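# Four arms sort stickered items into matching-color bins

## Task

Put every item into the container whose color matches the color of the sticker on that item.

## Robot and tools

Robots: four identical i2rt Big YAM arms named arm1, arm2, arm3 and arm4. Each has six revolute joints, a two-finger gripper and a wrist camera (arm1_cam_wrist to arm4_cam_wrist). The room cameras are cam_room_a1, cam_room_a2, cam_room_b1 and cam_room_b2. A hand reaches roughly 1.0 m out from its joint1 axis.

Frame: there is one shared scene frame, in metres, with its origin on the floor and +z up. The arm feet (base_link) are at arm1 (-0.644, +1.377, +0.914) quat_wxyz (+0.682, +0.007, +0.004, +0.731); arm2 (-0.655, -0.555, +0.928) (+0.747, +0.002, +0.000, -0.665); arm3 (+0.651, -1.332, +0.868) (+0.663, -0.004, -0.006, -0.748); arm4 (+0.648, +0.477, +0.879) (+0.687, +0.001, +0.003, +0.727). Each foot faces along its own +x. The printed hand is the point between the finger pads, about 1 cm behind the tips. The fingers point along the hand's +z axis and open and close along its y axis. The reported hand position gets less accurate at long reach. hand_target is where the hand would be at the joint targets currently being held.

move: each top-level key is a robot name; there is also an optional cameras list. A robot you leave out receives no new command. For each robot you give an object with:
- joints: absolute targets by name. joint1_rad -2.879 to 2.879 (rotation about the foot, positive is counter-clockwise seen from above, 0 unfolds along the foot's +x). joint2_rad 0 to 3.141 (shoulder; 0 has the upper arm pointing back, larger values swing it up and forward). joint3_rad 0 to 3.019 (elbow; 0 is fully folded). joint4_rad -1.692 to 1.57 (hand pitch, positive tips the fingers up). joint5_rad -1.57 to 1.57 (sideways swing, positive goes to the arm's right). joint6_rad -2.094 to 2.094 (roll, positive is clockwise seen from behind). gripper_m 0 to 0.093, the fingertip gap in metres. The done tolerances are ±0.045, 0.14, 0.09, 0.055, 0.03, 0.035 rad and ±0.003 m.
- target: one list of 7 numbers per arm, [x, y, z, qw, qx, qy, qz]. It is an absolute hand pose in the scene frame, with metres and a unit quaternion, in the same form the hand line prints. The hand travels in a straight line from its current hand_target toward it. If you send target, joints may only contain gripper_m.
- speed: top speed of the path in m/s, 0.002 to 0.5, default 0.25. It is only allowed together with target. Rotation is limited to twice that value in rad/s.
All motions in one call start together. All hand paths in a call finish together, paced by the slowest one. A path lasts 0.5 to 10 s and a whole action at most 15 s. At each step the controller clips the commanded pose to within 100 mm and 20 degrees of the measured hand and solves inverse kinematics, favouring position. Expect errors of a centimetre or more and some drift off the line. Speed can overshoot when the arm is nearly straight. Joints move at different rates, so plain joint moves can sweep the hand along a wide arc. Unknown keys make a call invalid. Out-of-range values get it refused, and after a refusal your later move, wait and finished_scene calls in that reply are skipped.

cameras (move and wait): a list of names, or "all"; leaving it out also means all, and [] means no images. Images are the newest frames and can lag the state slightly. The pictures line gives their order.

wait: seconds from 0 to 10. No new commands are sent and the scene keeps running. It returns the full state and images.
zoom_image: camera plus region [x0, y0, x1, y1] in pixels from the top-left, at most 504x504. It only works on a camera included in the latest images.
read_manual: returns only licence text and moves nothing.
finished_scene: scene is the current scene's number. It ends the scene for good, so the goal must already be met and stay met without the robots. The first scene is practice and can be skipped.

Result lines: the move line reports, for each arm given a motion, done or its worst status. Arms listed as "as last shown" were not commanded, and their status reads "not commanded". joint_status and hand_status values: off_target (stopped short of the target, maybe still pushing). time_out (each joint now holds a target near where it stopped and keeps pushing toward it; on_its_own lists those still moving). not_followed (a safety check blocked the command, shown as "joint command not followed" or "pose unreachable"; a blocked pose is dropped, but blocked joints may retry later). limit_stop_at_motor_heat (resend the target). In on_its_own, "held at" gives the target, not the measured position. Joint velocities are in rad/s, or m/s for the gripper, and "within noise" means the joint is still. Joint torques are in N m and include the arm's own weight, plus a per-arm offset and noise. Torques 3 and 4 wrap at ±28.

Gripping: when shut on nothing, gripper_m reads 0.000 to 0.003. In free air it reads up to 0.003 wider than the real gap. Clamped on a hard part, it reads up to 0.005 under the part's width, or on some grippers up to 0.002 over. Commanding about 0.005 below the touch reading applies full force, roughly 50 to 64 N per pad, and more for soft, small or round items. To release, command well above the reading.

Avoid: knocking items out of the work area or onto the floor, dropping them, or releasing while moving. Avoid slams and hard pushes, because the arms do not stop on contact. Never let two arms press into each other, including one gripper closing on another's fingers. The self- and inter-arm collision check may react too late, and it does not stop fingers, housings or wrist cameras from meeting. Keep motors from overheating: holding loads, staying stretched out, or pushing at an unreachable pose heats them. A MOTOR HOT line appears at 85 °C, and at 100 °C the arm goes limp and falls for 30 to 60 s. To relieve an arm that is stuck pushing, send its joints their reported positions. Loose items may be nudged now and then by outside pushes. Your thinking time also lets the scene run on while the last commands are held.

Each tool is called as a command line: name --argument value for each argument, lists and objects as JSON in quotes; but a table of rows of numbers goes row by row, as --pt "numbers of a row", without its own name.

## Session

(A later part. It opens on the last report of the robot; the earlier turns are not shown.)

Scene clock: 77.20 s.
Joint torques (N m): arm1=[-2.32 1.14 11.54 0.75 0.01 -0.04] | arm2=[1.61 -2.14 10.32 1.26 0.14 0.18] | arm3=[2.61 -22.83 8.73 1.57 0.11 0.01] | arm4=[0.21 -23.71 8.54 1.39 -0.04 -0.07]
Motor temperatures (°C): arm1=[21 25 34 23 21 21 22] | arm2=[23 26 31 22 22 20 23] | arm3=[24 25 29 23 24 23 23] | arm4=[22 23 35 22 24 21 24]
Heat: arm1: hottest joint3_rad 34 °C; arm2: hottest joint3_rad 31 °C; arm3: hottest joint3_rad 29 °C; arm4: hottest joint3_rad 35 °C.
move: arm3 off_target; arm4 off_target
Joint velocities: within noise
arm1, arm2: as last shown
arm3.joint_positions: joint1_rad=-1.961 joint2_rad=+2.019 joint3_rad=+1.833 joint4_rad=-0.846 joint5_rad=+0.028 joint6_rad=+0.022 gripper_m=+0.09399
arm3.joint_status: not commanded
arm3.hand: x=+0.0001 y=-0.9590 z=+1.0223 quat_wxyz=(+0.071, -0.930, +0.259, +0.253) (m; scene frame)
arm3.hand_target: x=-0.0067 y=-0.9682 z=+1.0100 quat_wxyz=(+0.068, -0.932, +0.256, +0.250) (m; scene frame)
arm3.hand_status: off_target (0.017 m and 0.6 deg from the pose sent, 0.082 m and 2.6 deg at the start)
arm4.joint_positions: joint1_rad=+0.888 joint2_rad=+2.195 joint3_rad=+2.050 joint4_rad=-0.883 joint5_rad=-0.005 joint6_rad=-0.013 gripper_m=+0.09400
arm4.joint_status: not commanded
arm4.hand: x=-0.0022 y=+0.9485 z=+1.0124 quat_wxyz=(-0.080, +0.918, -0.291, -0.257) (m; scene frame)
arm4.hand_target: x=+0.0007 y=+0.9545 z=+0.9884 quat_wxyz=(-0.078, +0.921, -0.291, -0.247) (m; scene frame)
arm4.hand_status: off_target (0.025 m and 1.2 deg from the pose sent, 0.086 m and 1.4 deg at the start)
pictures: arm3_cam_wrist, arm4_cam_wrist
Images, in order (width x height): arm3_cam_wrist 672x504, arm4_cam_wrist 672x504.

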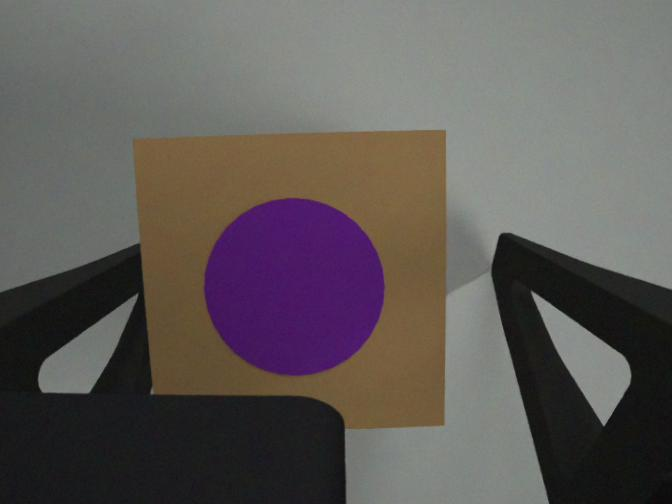

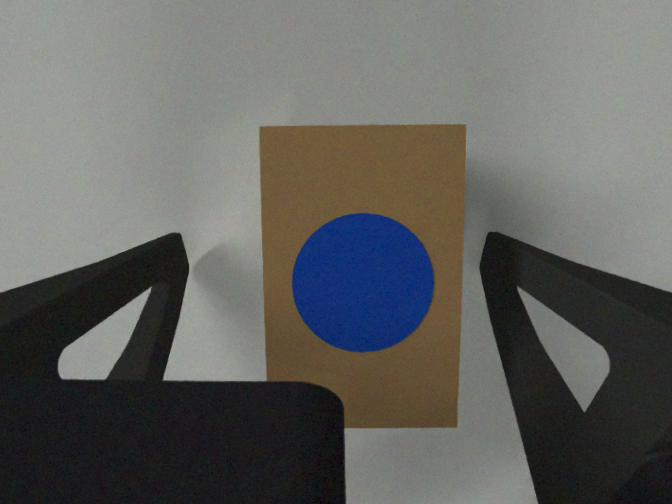

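move --arm3 '{"joints": {"gripper_m": 0.038}}' --arm4 '{"joints": {"gripper_m": 0.028}}' --cameras '[]'

move --arm3 '{"target": [0.41, -1.185, 1.18, 0.0685, -0.9314, 0.2556, 0.2496], "speed": 0.45}' --arm4 '{"target": [0.42, 0.638, 1.18, 0.0778, -0.9212, 0.2905, 0.2468], "speed": 0.45}' --cameras '["arm3_cam_wrist", "arm4_cam_wrist"]'

move --arm3 '{"joints": {"joint1_rad": 0.0, "joint2_rad": 0.7, "joint3_rad": 0.756, "joint4_rad": -1.105, "joint5_rad": 0, "joint6_rad": 0}}' --arm4 '{"joints": {"joint1_rad": -1.891, "joint2_rad": 1.52, "joint3_rad": 0.88, "joint4_rad": -0.40, "joint5_rad": 0, "joint6_rad": 0}}' --cameras '["arm4_cam_wrist"]'

move --arm3 '{"joints": {"joint1_rad": 1.787, "joint2_rad": 1.57, "joint3_rad": 0.97, "joint4_rad": -0.44}}' --cameras '["arm3_cam_wrist", "arm4_cam_wrist"]'

Scene clock: 101.87 s.
Joint torques (N m): arm1=[-2.73 0.85 11.75 0.99 0.04 -0.04] | arm2=[1.49 -2.08 10.33 1.25 0.15 0.18] | arm3=[2.43 -22.83 8.68 1.58 0.09 0.02] | arm4=[0.5 -23.59 8.73 1.47 -0.05 -0.06]
Motor temperatures (°C): arm1=[21 25 33 23 21 21 21] | arm2=[23 26 31 22 22 20 23] | arm3=[24 27 29 23 24 23 23] | arm4=[22 25 34 22 24 21 24]
Heat: arm1: hottest joint3_rad 33 °C; arm2: hottest joint3_rad 31 °C; arm3: hottest joint3_rad 29 °C; arm4: hottest joint3_rad 34 °C.
move: arm3 off_target; arm4 off_target
Joint velocities: within noise
arm1, arm2: as last shown
arm3.joint_positions: joint1_rad=-1.960 joint2_rad=+2.019 joint3_rad=+1.833 joint4_rad=-0.846 joint5_rad=+0.029 joint6_rad=+0.023 gripper_m=+0.05316
arm3.joint_status: gripper_m off_target (ended at +0.05318, target +0.03800)
arm3.hand: x=+0.0000 y=-0.9591 z=+1.0223 quat_wxyz=(+0.071, -0.930, +0.259, +0.252) (m; scene frame)
arm3.hand_target: x=-0.0066 y=-0.9680 z=+1.0100 quat_wxyz=(+0.068, -0.931, +0.256, +0.249) (m; scene frame)
arm3.hand_status: not commanded
arm4.joint_positions: joint1_rad=+0.882 joint2_rad=+2.195 joint3_rad=+2.048 joint4_rad=-0.882 joint5_rad=-0.005 joint6_rad=-0.014 gripper_m=+0.04410
arm4.joint_status: gripper_m off_target (ended at +0.04413, target +0.02800)
arm4.hand: x=+0.0004 y=+0.9519 z=+1.0119 quat_wxyz=(-0.080, +0.918, -0.293, -0.256) (m; scene frame)
arm4.hand_target: x=+0.0007 y=+0.9545 z=+0.9883 quat_wxyz=(-0.078, +0.921, -0.291, -0.247) (m; scene frame)
arm4.hand_status: not commanded
pictures: none
No camera images: "cameras" was empty.

Scene clock: 104.00 s.
Joint torques (N m): arm1=[-2.14 1.03 11.54 0.96 -0.01 -0.04] | arm2=[1.55 -2.14 10.32 1.24 0.15 0.18] | arm3=[0.56 -2.26 9.03 0.87 -0.07 -0.12] | arm4=[1.79 -1.2 9.1 0.47 0.21 0.18]
Motor temperatures (°C): arm1=[21 25 33 23 21 21 21] | arm2=[23 25 31 22 22 20 23] | arm3=[24 26 29 23 24 23 23] | arm4=[22 25 34 22 24 21 25]
Heat: arm1: hottest joint3_rad 33 °C; arm2: hottest joint3_rad 31 °C; arm3: hottest joint3_rad 29 °C; arm4: hottest joint3_rad 34 °C.
move: arm3 done; arm4 done
Joint velocities: within noise
arm1, arm2: as last shown
arm3.joint_positions: joint1_rad=-1.960 joint2_rad=+0.728 joint3_rad=+0.978 joint4_rad=-1.282 joint5_rad=+0.019 joint6_rad=+0.014 gripper_m=+0.05314
arm3.joint_status: not commanded
arm3.hand: x=+0.4076 y=-1.1871 z=+1.1820 quat_wxyz=(+0.068, -0.931, +0.254, +0.254) (m; scene frame)
arm3.hand_target: x=+0.4099 y=-1.1850 z=+1.1800 quat_wxyz=(+0.068, -0.931, +0.256, +0.250) (m; scene frame)
arm3.hand_status: done (0.004 m and 0.5 deg from the pose sent, 0.494 m and 0.7 deg at the start)
arm4.joint_positions: joint1_rad=+0.907 joint2_rad=+0.720 joint3_rad=+0.934 joint4_rad=-1.253 joint5_rad=+0.006 joint6_rad=-0.008 gripper_m=+0.04410
arm4.joint_status: not commanded
arm4.hand: x=+0.4205 y=+0.6393 z=+1.1801 quat_wxyz=(-0.080, +0.921, -0.286, -0.251) (m; scene frame)
arm4.hand_target: x=+0.4200 y=+0.6380 z=+1.1800 quat_wxyz=(-0.078, +0.921, -0.290, -0.247) (m; scene frame)
arm4.hand_status: done (0.001 m and 0.7 deg from the pose sent, 0.550 m and 1.2 deg at the start)
pictures: arm3_cam_wrist, arm4_cam_wrist
Images, in order (width x height): arm3_cam_wrist 672x504, arm4_cam_wrist 672x504.

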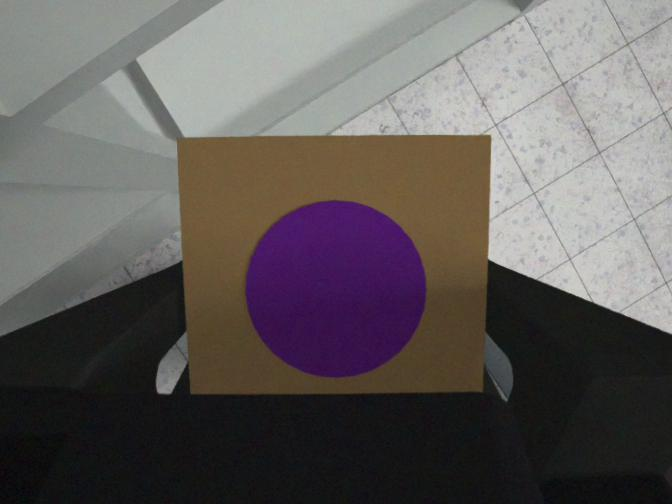

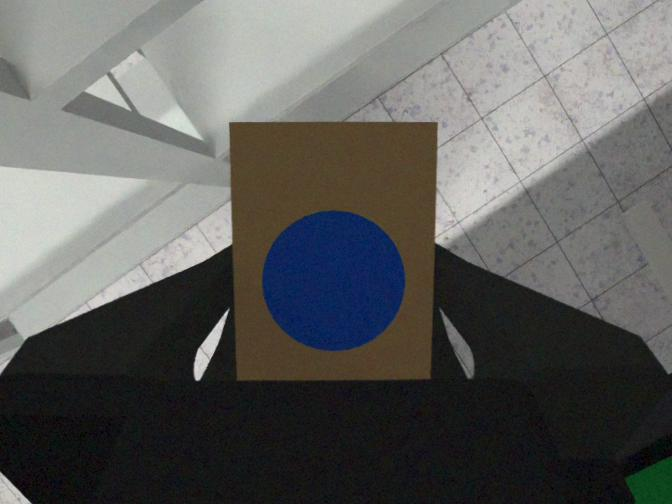

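Scene clock: 106.43 s.
Joint torques (N m): arm1=[-2.37 1.85 11.54 0.72 -0.01 -0.06] | arm2=[1.55 -2.08 10.33 1.28 0.15 0.19] | arm3=[2.02 -1.85 9.89 1.5 0.08 -0.11] | arm4=[1.55 -14.8 7.23 1.03 0.02 0.13]
Motor temperatures (°C): arm1=[21 25 33 23 21 21 21] | arm2=[23 25 31 22 22 20 23] | arm3=[24 26 29 23 24 23 23] | arm4=[22 25 33 22 24 21 25]
Heat: arm1: hottest joint3_rad 33 °C; arm2: hottest joint3_rad 31 °C; arm3: hottest joint3_rad 29 °C; arm4: hottest joint3_rad 33 °C.
move: arm3 done; arm4 done
Joint velocities: within noise
arm1, arm2: as last shown
arm3.joint_positions: joint1_rad=-0.010 joint2_rad=+0.701 joint3_rad=+0.750 joint4_rad=-1.116 joint5_rad=-0.001 joint6_rad=+0.006 gripper_m=+0.05313
arm3.joint_status: all done
arm3.hand: x=+0.6145 y=-1.6026 z=+1.1014 quat_wxyz=(-0.171, -0.729, -0.635, +0.190) (m; scene frame)
arm3.hand_target: x=+0.6165 y=-1.6061 z=+1.1059 quat_wxyz=(-0.176, -0.722, -0.639, +0.197) (m; scene frame)
arm3.hand_status: not commanded
arm4.joint_positions: joint1_rad=-1.898 joint2_rad=+1.529 joint3_rad=+0.879 joint4_rad=-0.403 joint5_rad=+0.002 joint6_rad=-0.008 gripper_m=+0.04412
arm4.joint_status: all done
arm4.hand: x=+1.1295 y=+0.3432 z=+0.9441 quat_wxyz=(-0.251, -0.126, -0.959, +0.038) (m; scene frame)
arm4.hand_target: x=+1.1319 y=+0.3464 z=+0.9490 quat_wxyz=(-0.258, -0.126, -0.957, +0.037) (m; scene frame)
arm4.hand_status: not commanded
pictures: arm4_cam_wrist
Images, in order (width x height): arm4_cam_wrist 672x504.

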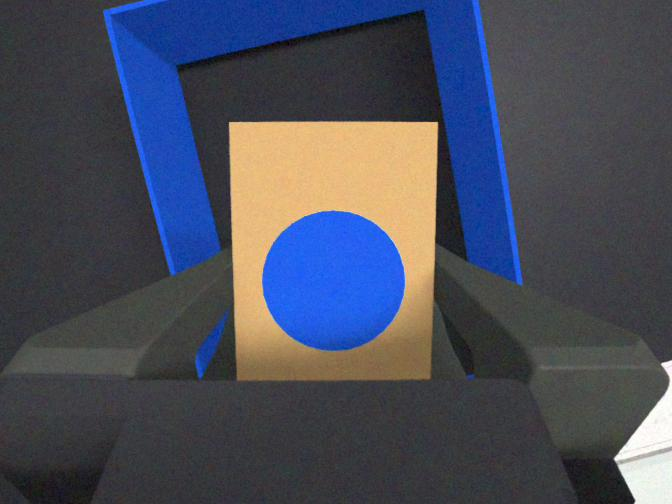

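Scene clock: 108.33 s.
Joint torques (N m): arm1=[-2.43 1.26 11.55 0.8 -0.02 -0.09] | arm2=[1.49 -2.14 10.33 1.26 0.15 0.18] | arm3=[1.03 -16.09 8.88 1.39 0.12 -0.09] | arm4=[1.32 -14.21 7.32 0.98 0.05 0.11]
Motor temperatures (°C): arm1=[21 25 33 23 21 21 21] | arm2=[23 25 31 22 22 20 23] | arm3=[24 26 29 23 24 23 23] | arm4=[22 25 33 22 24 21 25]
Heat: arm1: hottest joint3_rad 33 °C; arm2: hottest joint3_rad 31 °C; arm3: hottest joint3_rad 29 °C; arm4: hottest joint3_rad 33 °C.
move: arm3 done
Joint velocities: within noise
arm1, arm2, arm4: as last shown
arm3.joint_positions: joint1_rad=+1.787 joint2_rad=+1.587 joint3_rad=+0.956 joint4_rad=-0.451 joint5_rad=-0.002 joint6_rad=+0.005 gripper_m=+0.05312
arm3.joint_status: all done
arm3.hand: x=+1.1681 y=-1.2811 z=+0.9327 quat_wxyz=(-0.242, +0.046, -0.969, -0.007) (m; scene frame)
arm3.hand_target: x=+1.1777 y=-1.2806 z=+0.9490 quat_wxyz=(-0.262, +0.048, -0.964, -0.006) (m; scene frame)
arm3.hand_status: not commanded
pictures: arm3_cam_wrist, arm4_cam_wrist
Images, in order (width x height): arm3_cam_wrist 672x504, arm4_cam_wrist 672x504.

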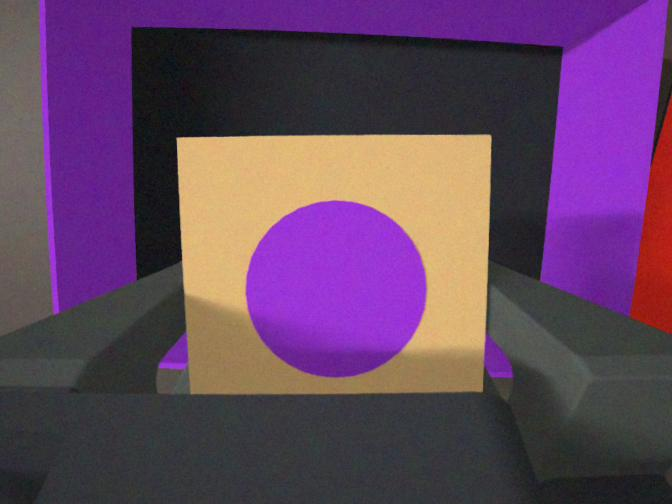

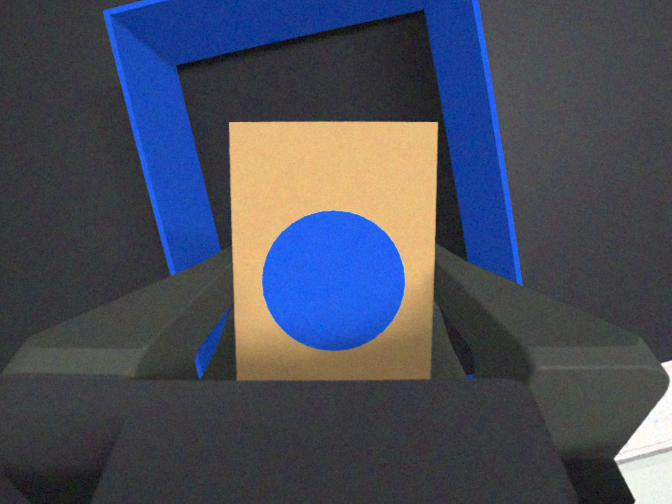

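move --arm3 '{"target": [1.192, -1.280, 0.752, 0.2753, -0.0461, 0.960, 0.0132], "speed": 0.25}' --arm4 '{"target": [1.148, 0.341, 0.740, 0.273, 0.126, 0.953, -0.036], "speed": 0.25}' --cameras '["arm3_cam_wrist", "arm4_cam_wrist"]'

Scene clock: 114.50 s.
Joint torques (N m): arm1=[-1.79 0.97 11.66 0.73 -0.01 -0.03] | arm2=[1.55 -2.14 10.35 1.29 0.15 0.19] | arm3=[0.97 -17.38 5.31 1.65 -0.06 -0.03] | arm4=[1.08 -14.97 4.98 1.54 -0.01 0.11]
Motor temperatures (°C): arm1=[21 24 33 23 21 21 21] | arm2=[23 25 31 22 22 20 23] | arm3=[24 26 29 23 24 23 24] | arm4=[22 25 32 22 24 21 25]
Heat: arm1: hottest joint3_rad 33 °C; arm2: hottest joint3_rad 31 °C; arm3: hottest joint3_rad 29 °C; arm4: hottest joint3_rad 32 °C.
move: arm3 off_target; arm4 off_target
Joint velocities: within noise
arm1, arm2: as last shown
arm3.joint_positions: joint1_rad=+1.787 joint2_rad=+2.036 joint3_rad=+0.888 joint4_rad=+0.106 joint5_rad=-0.010 joint6_rad=+0.005 gripper_m=+0.05312
arm3.joint_status: not commanded
arm3.hand: x=+1.1816 y=-1.2811 z=+0.7450 quat_wxyz=(-0.261, +0.047, -0.964, -0.011) (m; scene frame)
arm3.hand_target: x=+1.1918 y=-1.2801 z=+0.7521 quat_wxyz=(-0.275, +0.046, -0.960, -0.013) (m; scene frame)
arm3.hand_status: off_target (0.013 m and 1.7 deg from the pose sent, 0.182 m and 4.1 deg at the start)
arm4.joint_positions: joint1_rad=-1.898 joint2_rad=+2.052 joint3_rad=+0.809 joint4_rad=+0.207 joint5_rad=-0.002 joint6_rad=-0.008 gripper_m=+0.04412
arm4.joint_status: not commanded
arm4.hand: x=+1.1344 y=+0.3416 z=+0.7388 quat_wxyz=(-0.260, -0.125, -0.957, +0.037) (m; scene frame)
arm4.hand_target: x=+1.1476 y=+0.3411 z=+0.7402 quat_wxyz=(-0.273, -0.126, -0.953, +0.036) (m; scene frame)
arm4.hand_status: off_target (0.014 m and 1.6 deg from the pose sent, 0.205 m and 2.6 deg at the start)
pictures: arm3_cam_wrist, arm4_cam_wrist
Images, in order (width x height): arm3_cam_wrist 672x504, arm4_cam_wrist 672x504.

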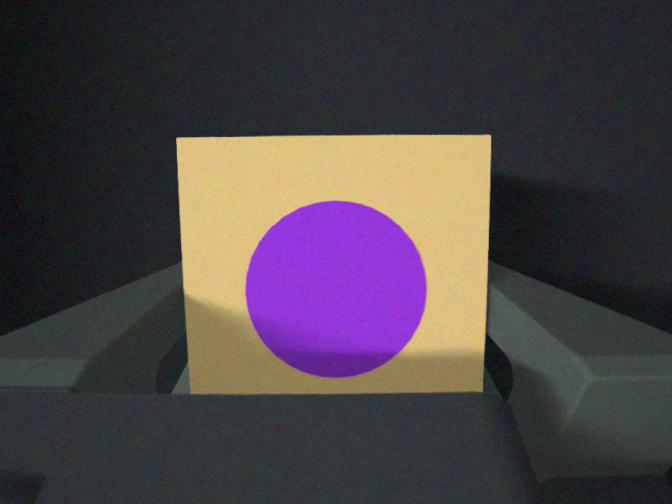

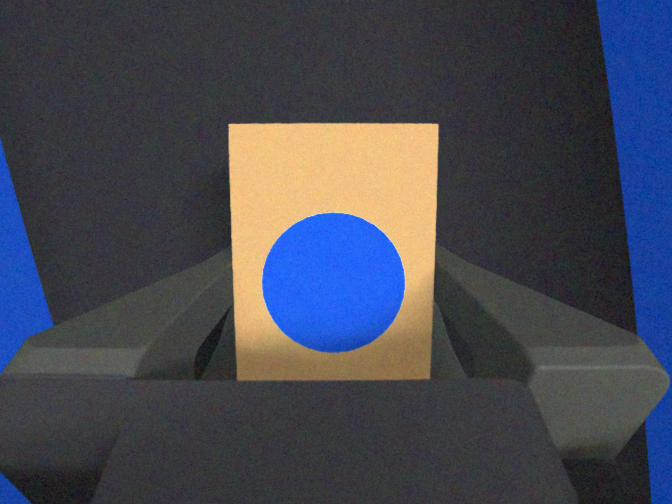

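move --arm3 '{"target": [1.190, -1.280, 0.740, 0.2753, -0.0461, 0.960, 0.0132], "speed": 0.1}' --arm4 '{"target": [1.146, 0.341, 0.732, 0.273, 0.126, 0.953, -0.036], "speed": 0.1}' --cameras '[]'

move --arm3 '{"joints": {"gripper_m": 0.093}}' --arm4 '{"joints": {"gripper_m": 0.093}}' --cameras '[]'

move --arm3 '{"target": [1.12, -1.285, 0.93, 0.2753, -0.0461, 0.960, 0.0132], "speed": 0.4}' --arm4 '{"target": [1.07, 0.361, 0.93, 0.273, 0.126, 0.953, -0.036], "speed": 0.4}' --cameras '["arm3_cam_wrist", "arm4_cam_wrist"]'

Scene clock: 126.30 s.
Joint torques (N m): arm1=[-2.9 0.73 11.44 0.75 0.04 -0.05] | arm2=[1.49 -2.08 10.33 1.28 0.15 0.17] | arm3=[1.08 -15.79 5.04 1.66 -0.04 -0.02] | arm4=[0.91 -13.98 4.74 1.37 -0.02 0.08]
Motor temperatures (°C): arm1=[21 24 34 23 21 21 21] | arm2=[23 25 31 22 22 20 23] | arm3=[24 26 28 23 24 23 24] | arm4=[22 25 31 22 24 21 26]
Heat: arm1: hottest joint3_rad 34 °C; arm2: hottest joint3_rad 31 °C; arm3: hottest joint3_rad 28 °C; arm4: hottest joint3_rad 31 °C.
move: arm3 done; arm4 off_target
Joint velocities: within noise
arm1, arm2: as last shown
arm3.joint_positions: joint1_rad=+1.787 joint2_rad=+2.046 joint3_rad=+0.888 joint4_rad=+0.139 joint5_rad=-0.010 joint6_rad=+0.005 gripper_m=+0.05312
arm3.joint_status: not commanded
arm3.hand: x=+1.1859 y=-1.2807 z=+0.7440 quat_wxyz=(-0.272, +0.047, -0.961, -0.012) (m; scene frame)
arm3.hand_target: x=+1.1899 y=-1.2801 z=+0.7401 quat_wxyz=(-0.275, +0.046, -0.960, -0.013) (m; scene frame)
arm3.hand_status: done (0.006 m and 0.4 deg from the pose sent, 0.010 m and 1.7 deg at the start)
arm4.joint_positions: joint1_rad=-1.898 joint2_rad=+2.061 joint3_rad=+0.809 joint4_rad=+0.231 joint5_rad=-0.002 joint6_rad=-0.008 gripper_m=+0.04412
arm4.joint_status: not commanded
arm4.hand: x=+1.1369 y=+0.3409 z=+0.7374 quat_wxyz=(-0.267, -0.125, -0.955, +0.038) (m; scene frame)
arm4.hand_target: x=+1.1457 y=+0.3411 z=+0.7322 quat_wxyz=(-0.273, -0.126, -0.953, +0.036) (m; scene frame)
arm4.hand_status: off_target (0.011 m and 0.8 deg from the pose sent, 0.013 m and 1.6 deg at the start)
pictures: none
No camera images: "cameras" was empty.

Scene clock: 126.90 s.
Joint torques (N m): arm1=[-2.61 1.44 11.58 0.8 -0.05 -0.04] | arm2=[1.55 -2.02 10.35 1.26 0.14 0.18] | arm3=[0.97 -15.79 5.08 1.66 -0.04 -0.04] | arm4=[0.91 -14.74 4.9 1.47 -0.05 0.1]
Motor temperatures (°C): arm1=[21 24 34 23 21 21 21] | arm2=[23 25 31 22 22 20 23] | arm3=[24 26 28 23 24 23 24] | arm4=[22 25 31 22 24 21 25]
Heat: arm1: hottest joint3_rad 34 °C; arm2: hottest joint3_rad 31 °C; arm3: hottest joint3_rad 28 °C; arm4: hottest joint3_rad 31 °C.
move: arm3 done; arm4 done
Joint velocities: within noise
arm1.joint_positions: joint1_rad=-2.249 joint2_rad=+0.680 joint3_rad=+0.746 joint4_rad=-1.083 joint5_rad=-0.010 joint6_rad=+0.004 gripper_m=+0.09297
arm1.joint_status: not commanded
arm1.hand: x=-0.4094 y=+1.2171 z=+1.1476 quat_wxyz=(-0.255, -0.289, -0.919, +0.078) (m; scene frame)
arm1.hand_target: x=-0.4120 y=+1.2161 z=+1.1449 quat_wxyz=(-0.247, -0.290, -0.921, +0.077) (m; scene frame)
arm1.hand_status: not commanded
arm2.joint_positions: joint1_rad=+0.916 joint2_rad=+0.699 joint3_rad=+0.774 joint4_rad=-1.084 joint5_rad=+0.005 joint6_rad=-0.005 gripper_m=+0.09293
arm2.joint_status: not commanded
arm2.hand: x=-0.4094 y=-0.7044 z=+1.1746 quat_wxyz=(-0.267, -0.254, -0.927, +0.075) (m; scene frame)
arm2.hand_target: x=-0.4122 y=-0.7001 z=+1.1632 quat_wxyz=(-0.250, -0.257, -0.931, +0.069) (m; scene frame)
arm2.hand_status: not commanded
arm3.joint_positions: joint1_rad=+1.787 joint2_rad=+2.047 joint3_rad=+0.888 joint4_rad=+0.139 joint5_rad=-0.010 joint6_rad=+0.005 gripper_m=+0.09296
arm3.joint_status: all done
arm3.hand: x=+1.1859 y=-1.2807 z=+0.7438 quat_wxyz=(-0.272, +0.047, -0.961, -0.012) (m; scene frame)
arm3.hand_target: x=+1.1898 y=-1.2801 z=+0.7400 quat_wxyz=(-0.275, +0.046, -0.960, -0.013) (m; scene frame)
arm3.hand_status: not commanded
arm4.joint_positions: joint1_rad=-1.898 joint2_rad=+2.062 joint3_rad=+0.809 joint4_rad=+0.231 joint5_rad=-0.003 joint6_rad=-0.008 gripper_m=+0.09292
arm4.joint_status: all done
arm4.hand: x=+1.1367 y=+0.3410 z=+0.7371 quat_wxyz=(-0.267, -0.125, -0.955, +0.038) (m; scene frame)
arm4.hand_target: x=+1.1457 y=+0.3411 z=+0.7322 quat_wxyz=(-0.273, -0.126, -0.953, +0.036) (m; scene frame)
arm4.hand_status: not commanded
pictures: none
No camera images: "cameras" was empty.

Scene clock: 128.27 s.
Joint torques (N m): arm1=[-2.49 1.32 11.4 1.06 0.06 -0.03] | arm2=[1.61 -2.14 10.3 1.28 0.15 0.18] | arm3=[1.08 -11.05 7.16 0.87 -0.07 -0.07] | arm4=[0.85 -8.35 7.04 0.43 -0.05 0.08]
Motor temperatures (°C): arm1=[21 24 34 23 21 21 21] | arm2=[23 25 31 22 22 20 23] | arm3=[24 26 28 23 24 23 24] | arm4=[22 25 31 22 24 21 25]
Heat: arm1: hottest joint3_rad 34 °C; arm2: hottest joint3_rad 31 °C; arm3: hottest joint3_rad 28 °C; arm4: hottest joint3_rad 31 °C.
move: arm3 done; arm4 done
Joint velocities: within noise
arm1, arm2: as last shown
arm3.joint_positions: joint1_rad=+1.787 joint2_rad=+1.448 joint3_rad=+0.772 joint4_rad=-0.315 joint5_rad=-0.011 joint6_rad=+0.007 gripper_m=+0.09296
arm3.joint_status: not commanded
arm3.hand: x=+1.1239 y=-1.2838 z=+0.9373 quat_wxyz=(-0.285, +0.046, -0.957, -0.013) (m; scene frame)
arm3.hand_target: x=+1.1199 y=-1.2850 z=+0.9300 quat_wxyz=(-0.275, +0.046, -0.960, -0.013) (m; scene frame)
arm3.hand_status: done (0.008 m and 1.2 deg from the pose sent, 0.197 m and 0.5 deg at the start)
arm4.joint_positions: joint1_rad=-1.898 joint2_rad=+1.376 joint3_rad=+0.663 joint4_rad=-0.270 joint5_rad=-0.005 joint6_rad=-0.008 gripper_m=+0.09292
arm4.joint_status: not commanded
arm4.hand: x=+1.0728 y=+0.3601 z=+0.9384 quat_wxyz=(-0.285, -0.124, -0.949, +0.040) (m; scene frame)
arm4.hand_target: x=+1.0699 y=+0.3610 z=+0.9302 quat_wxyz=(-0.273, -0.126, -0.953, +0.036) (m; scene frame)
arm4.hand_status: done (0.009 m and 1.6 deg from the pose sent, 0.205 m and 0.8 deg at the start)
pictures: arm3_cam_wrist, arm4_cam_wrist
Images, in order (width x height): arm3_cam_wrist 672x504, arm4_cam_wrist 672x504.

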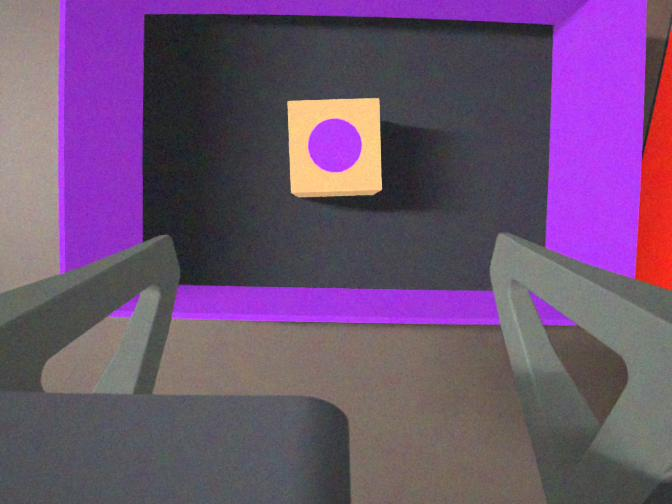

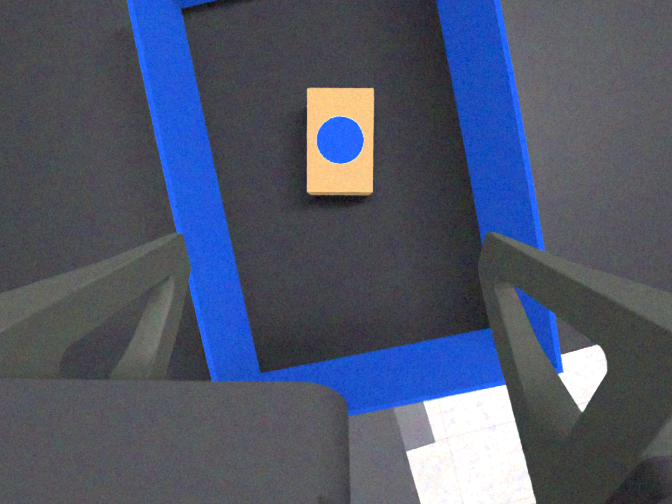

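Both are packed.

finished_scene --scene 2

The scene is finished: the task was done.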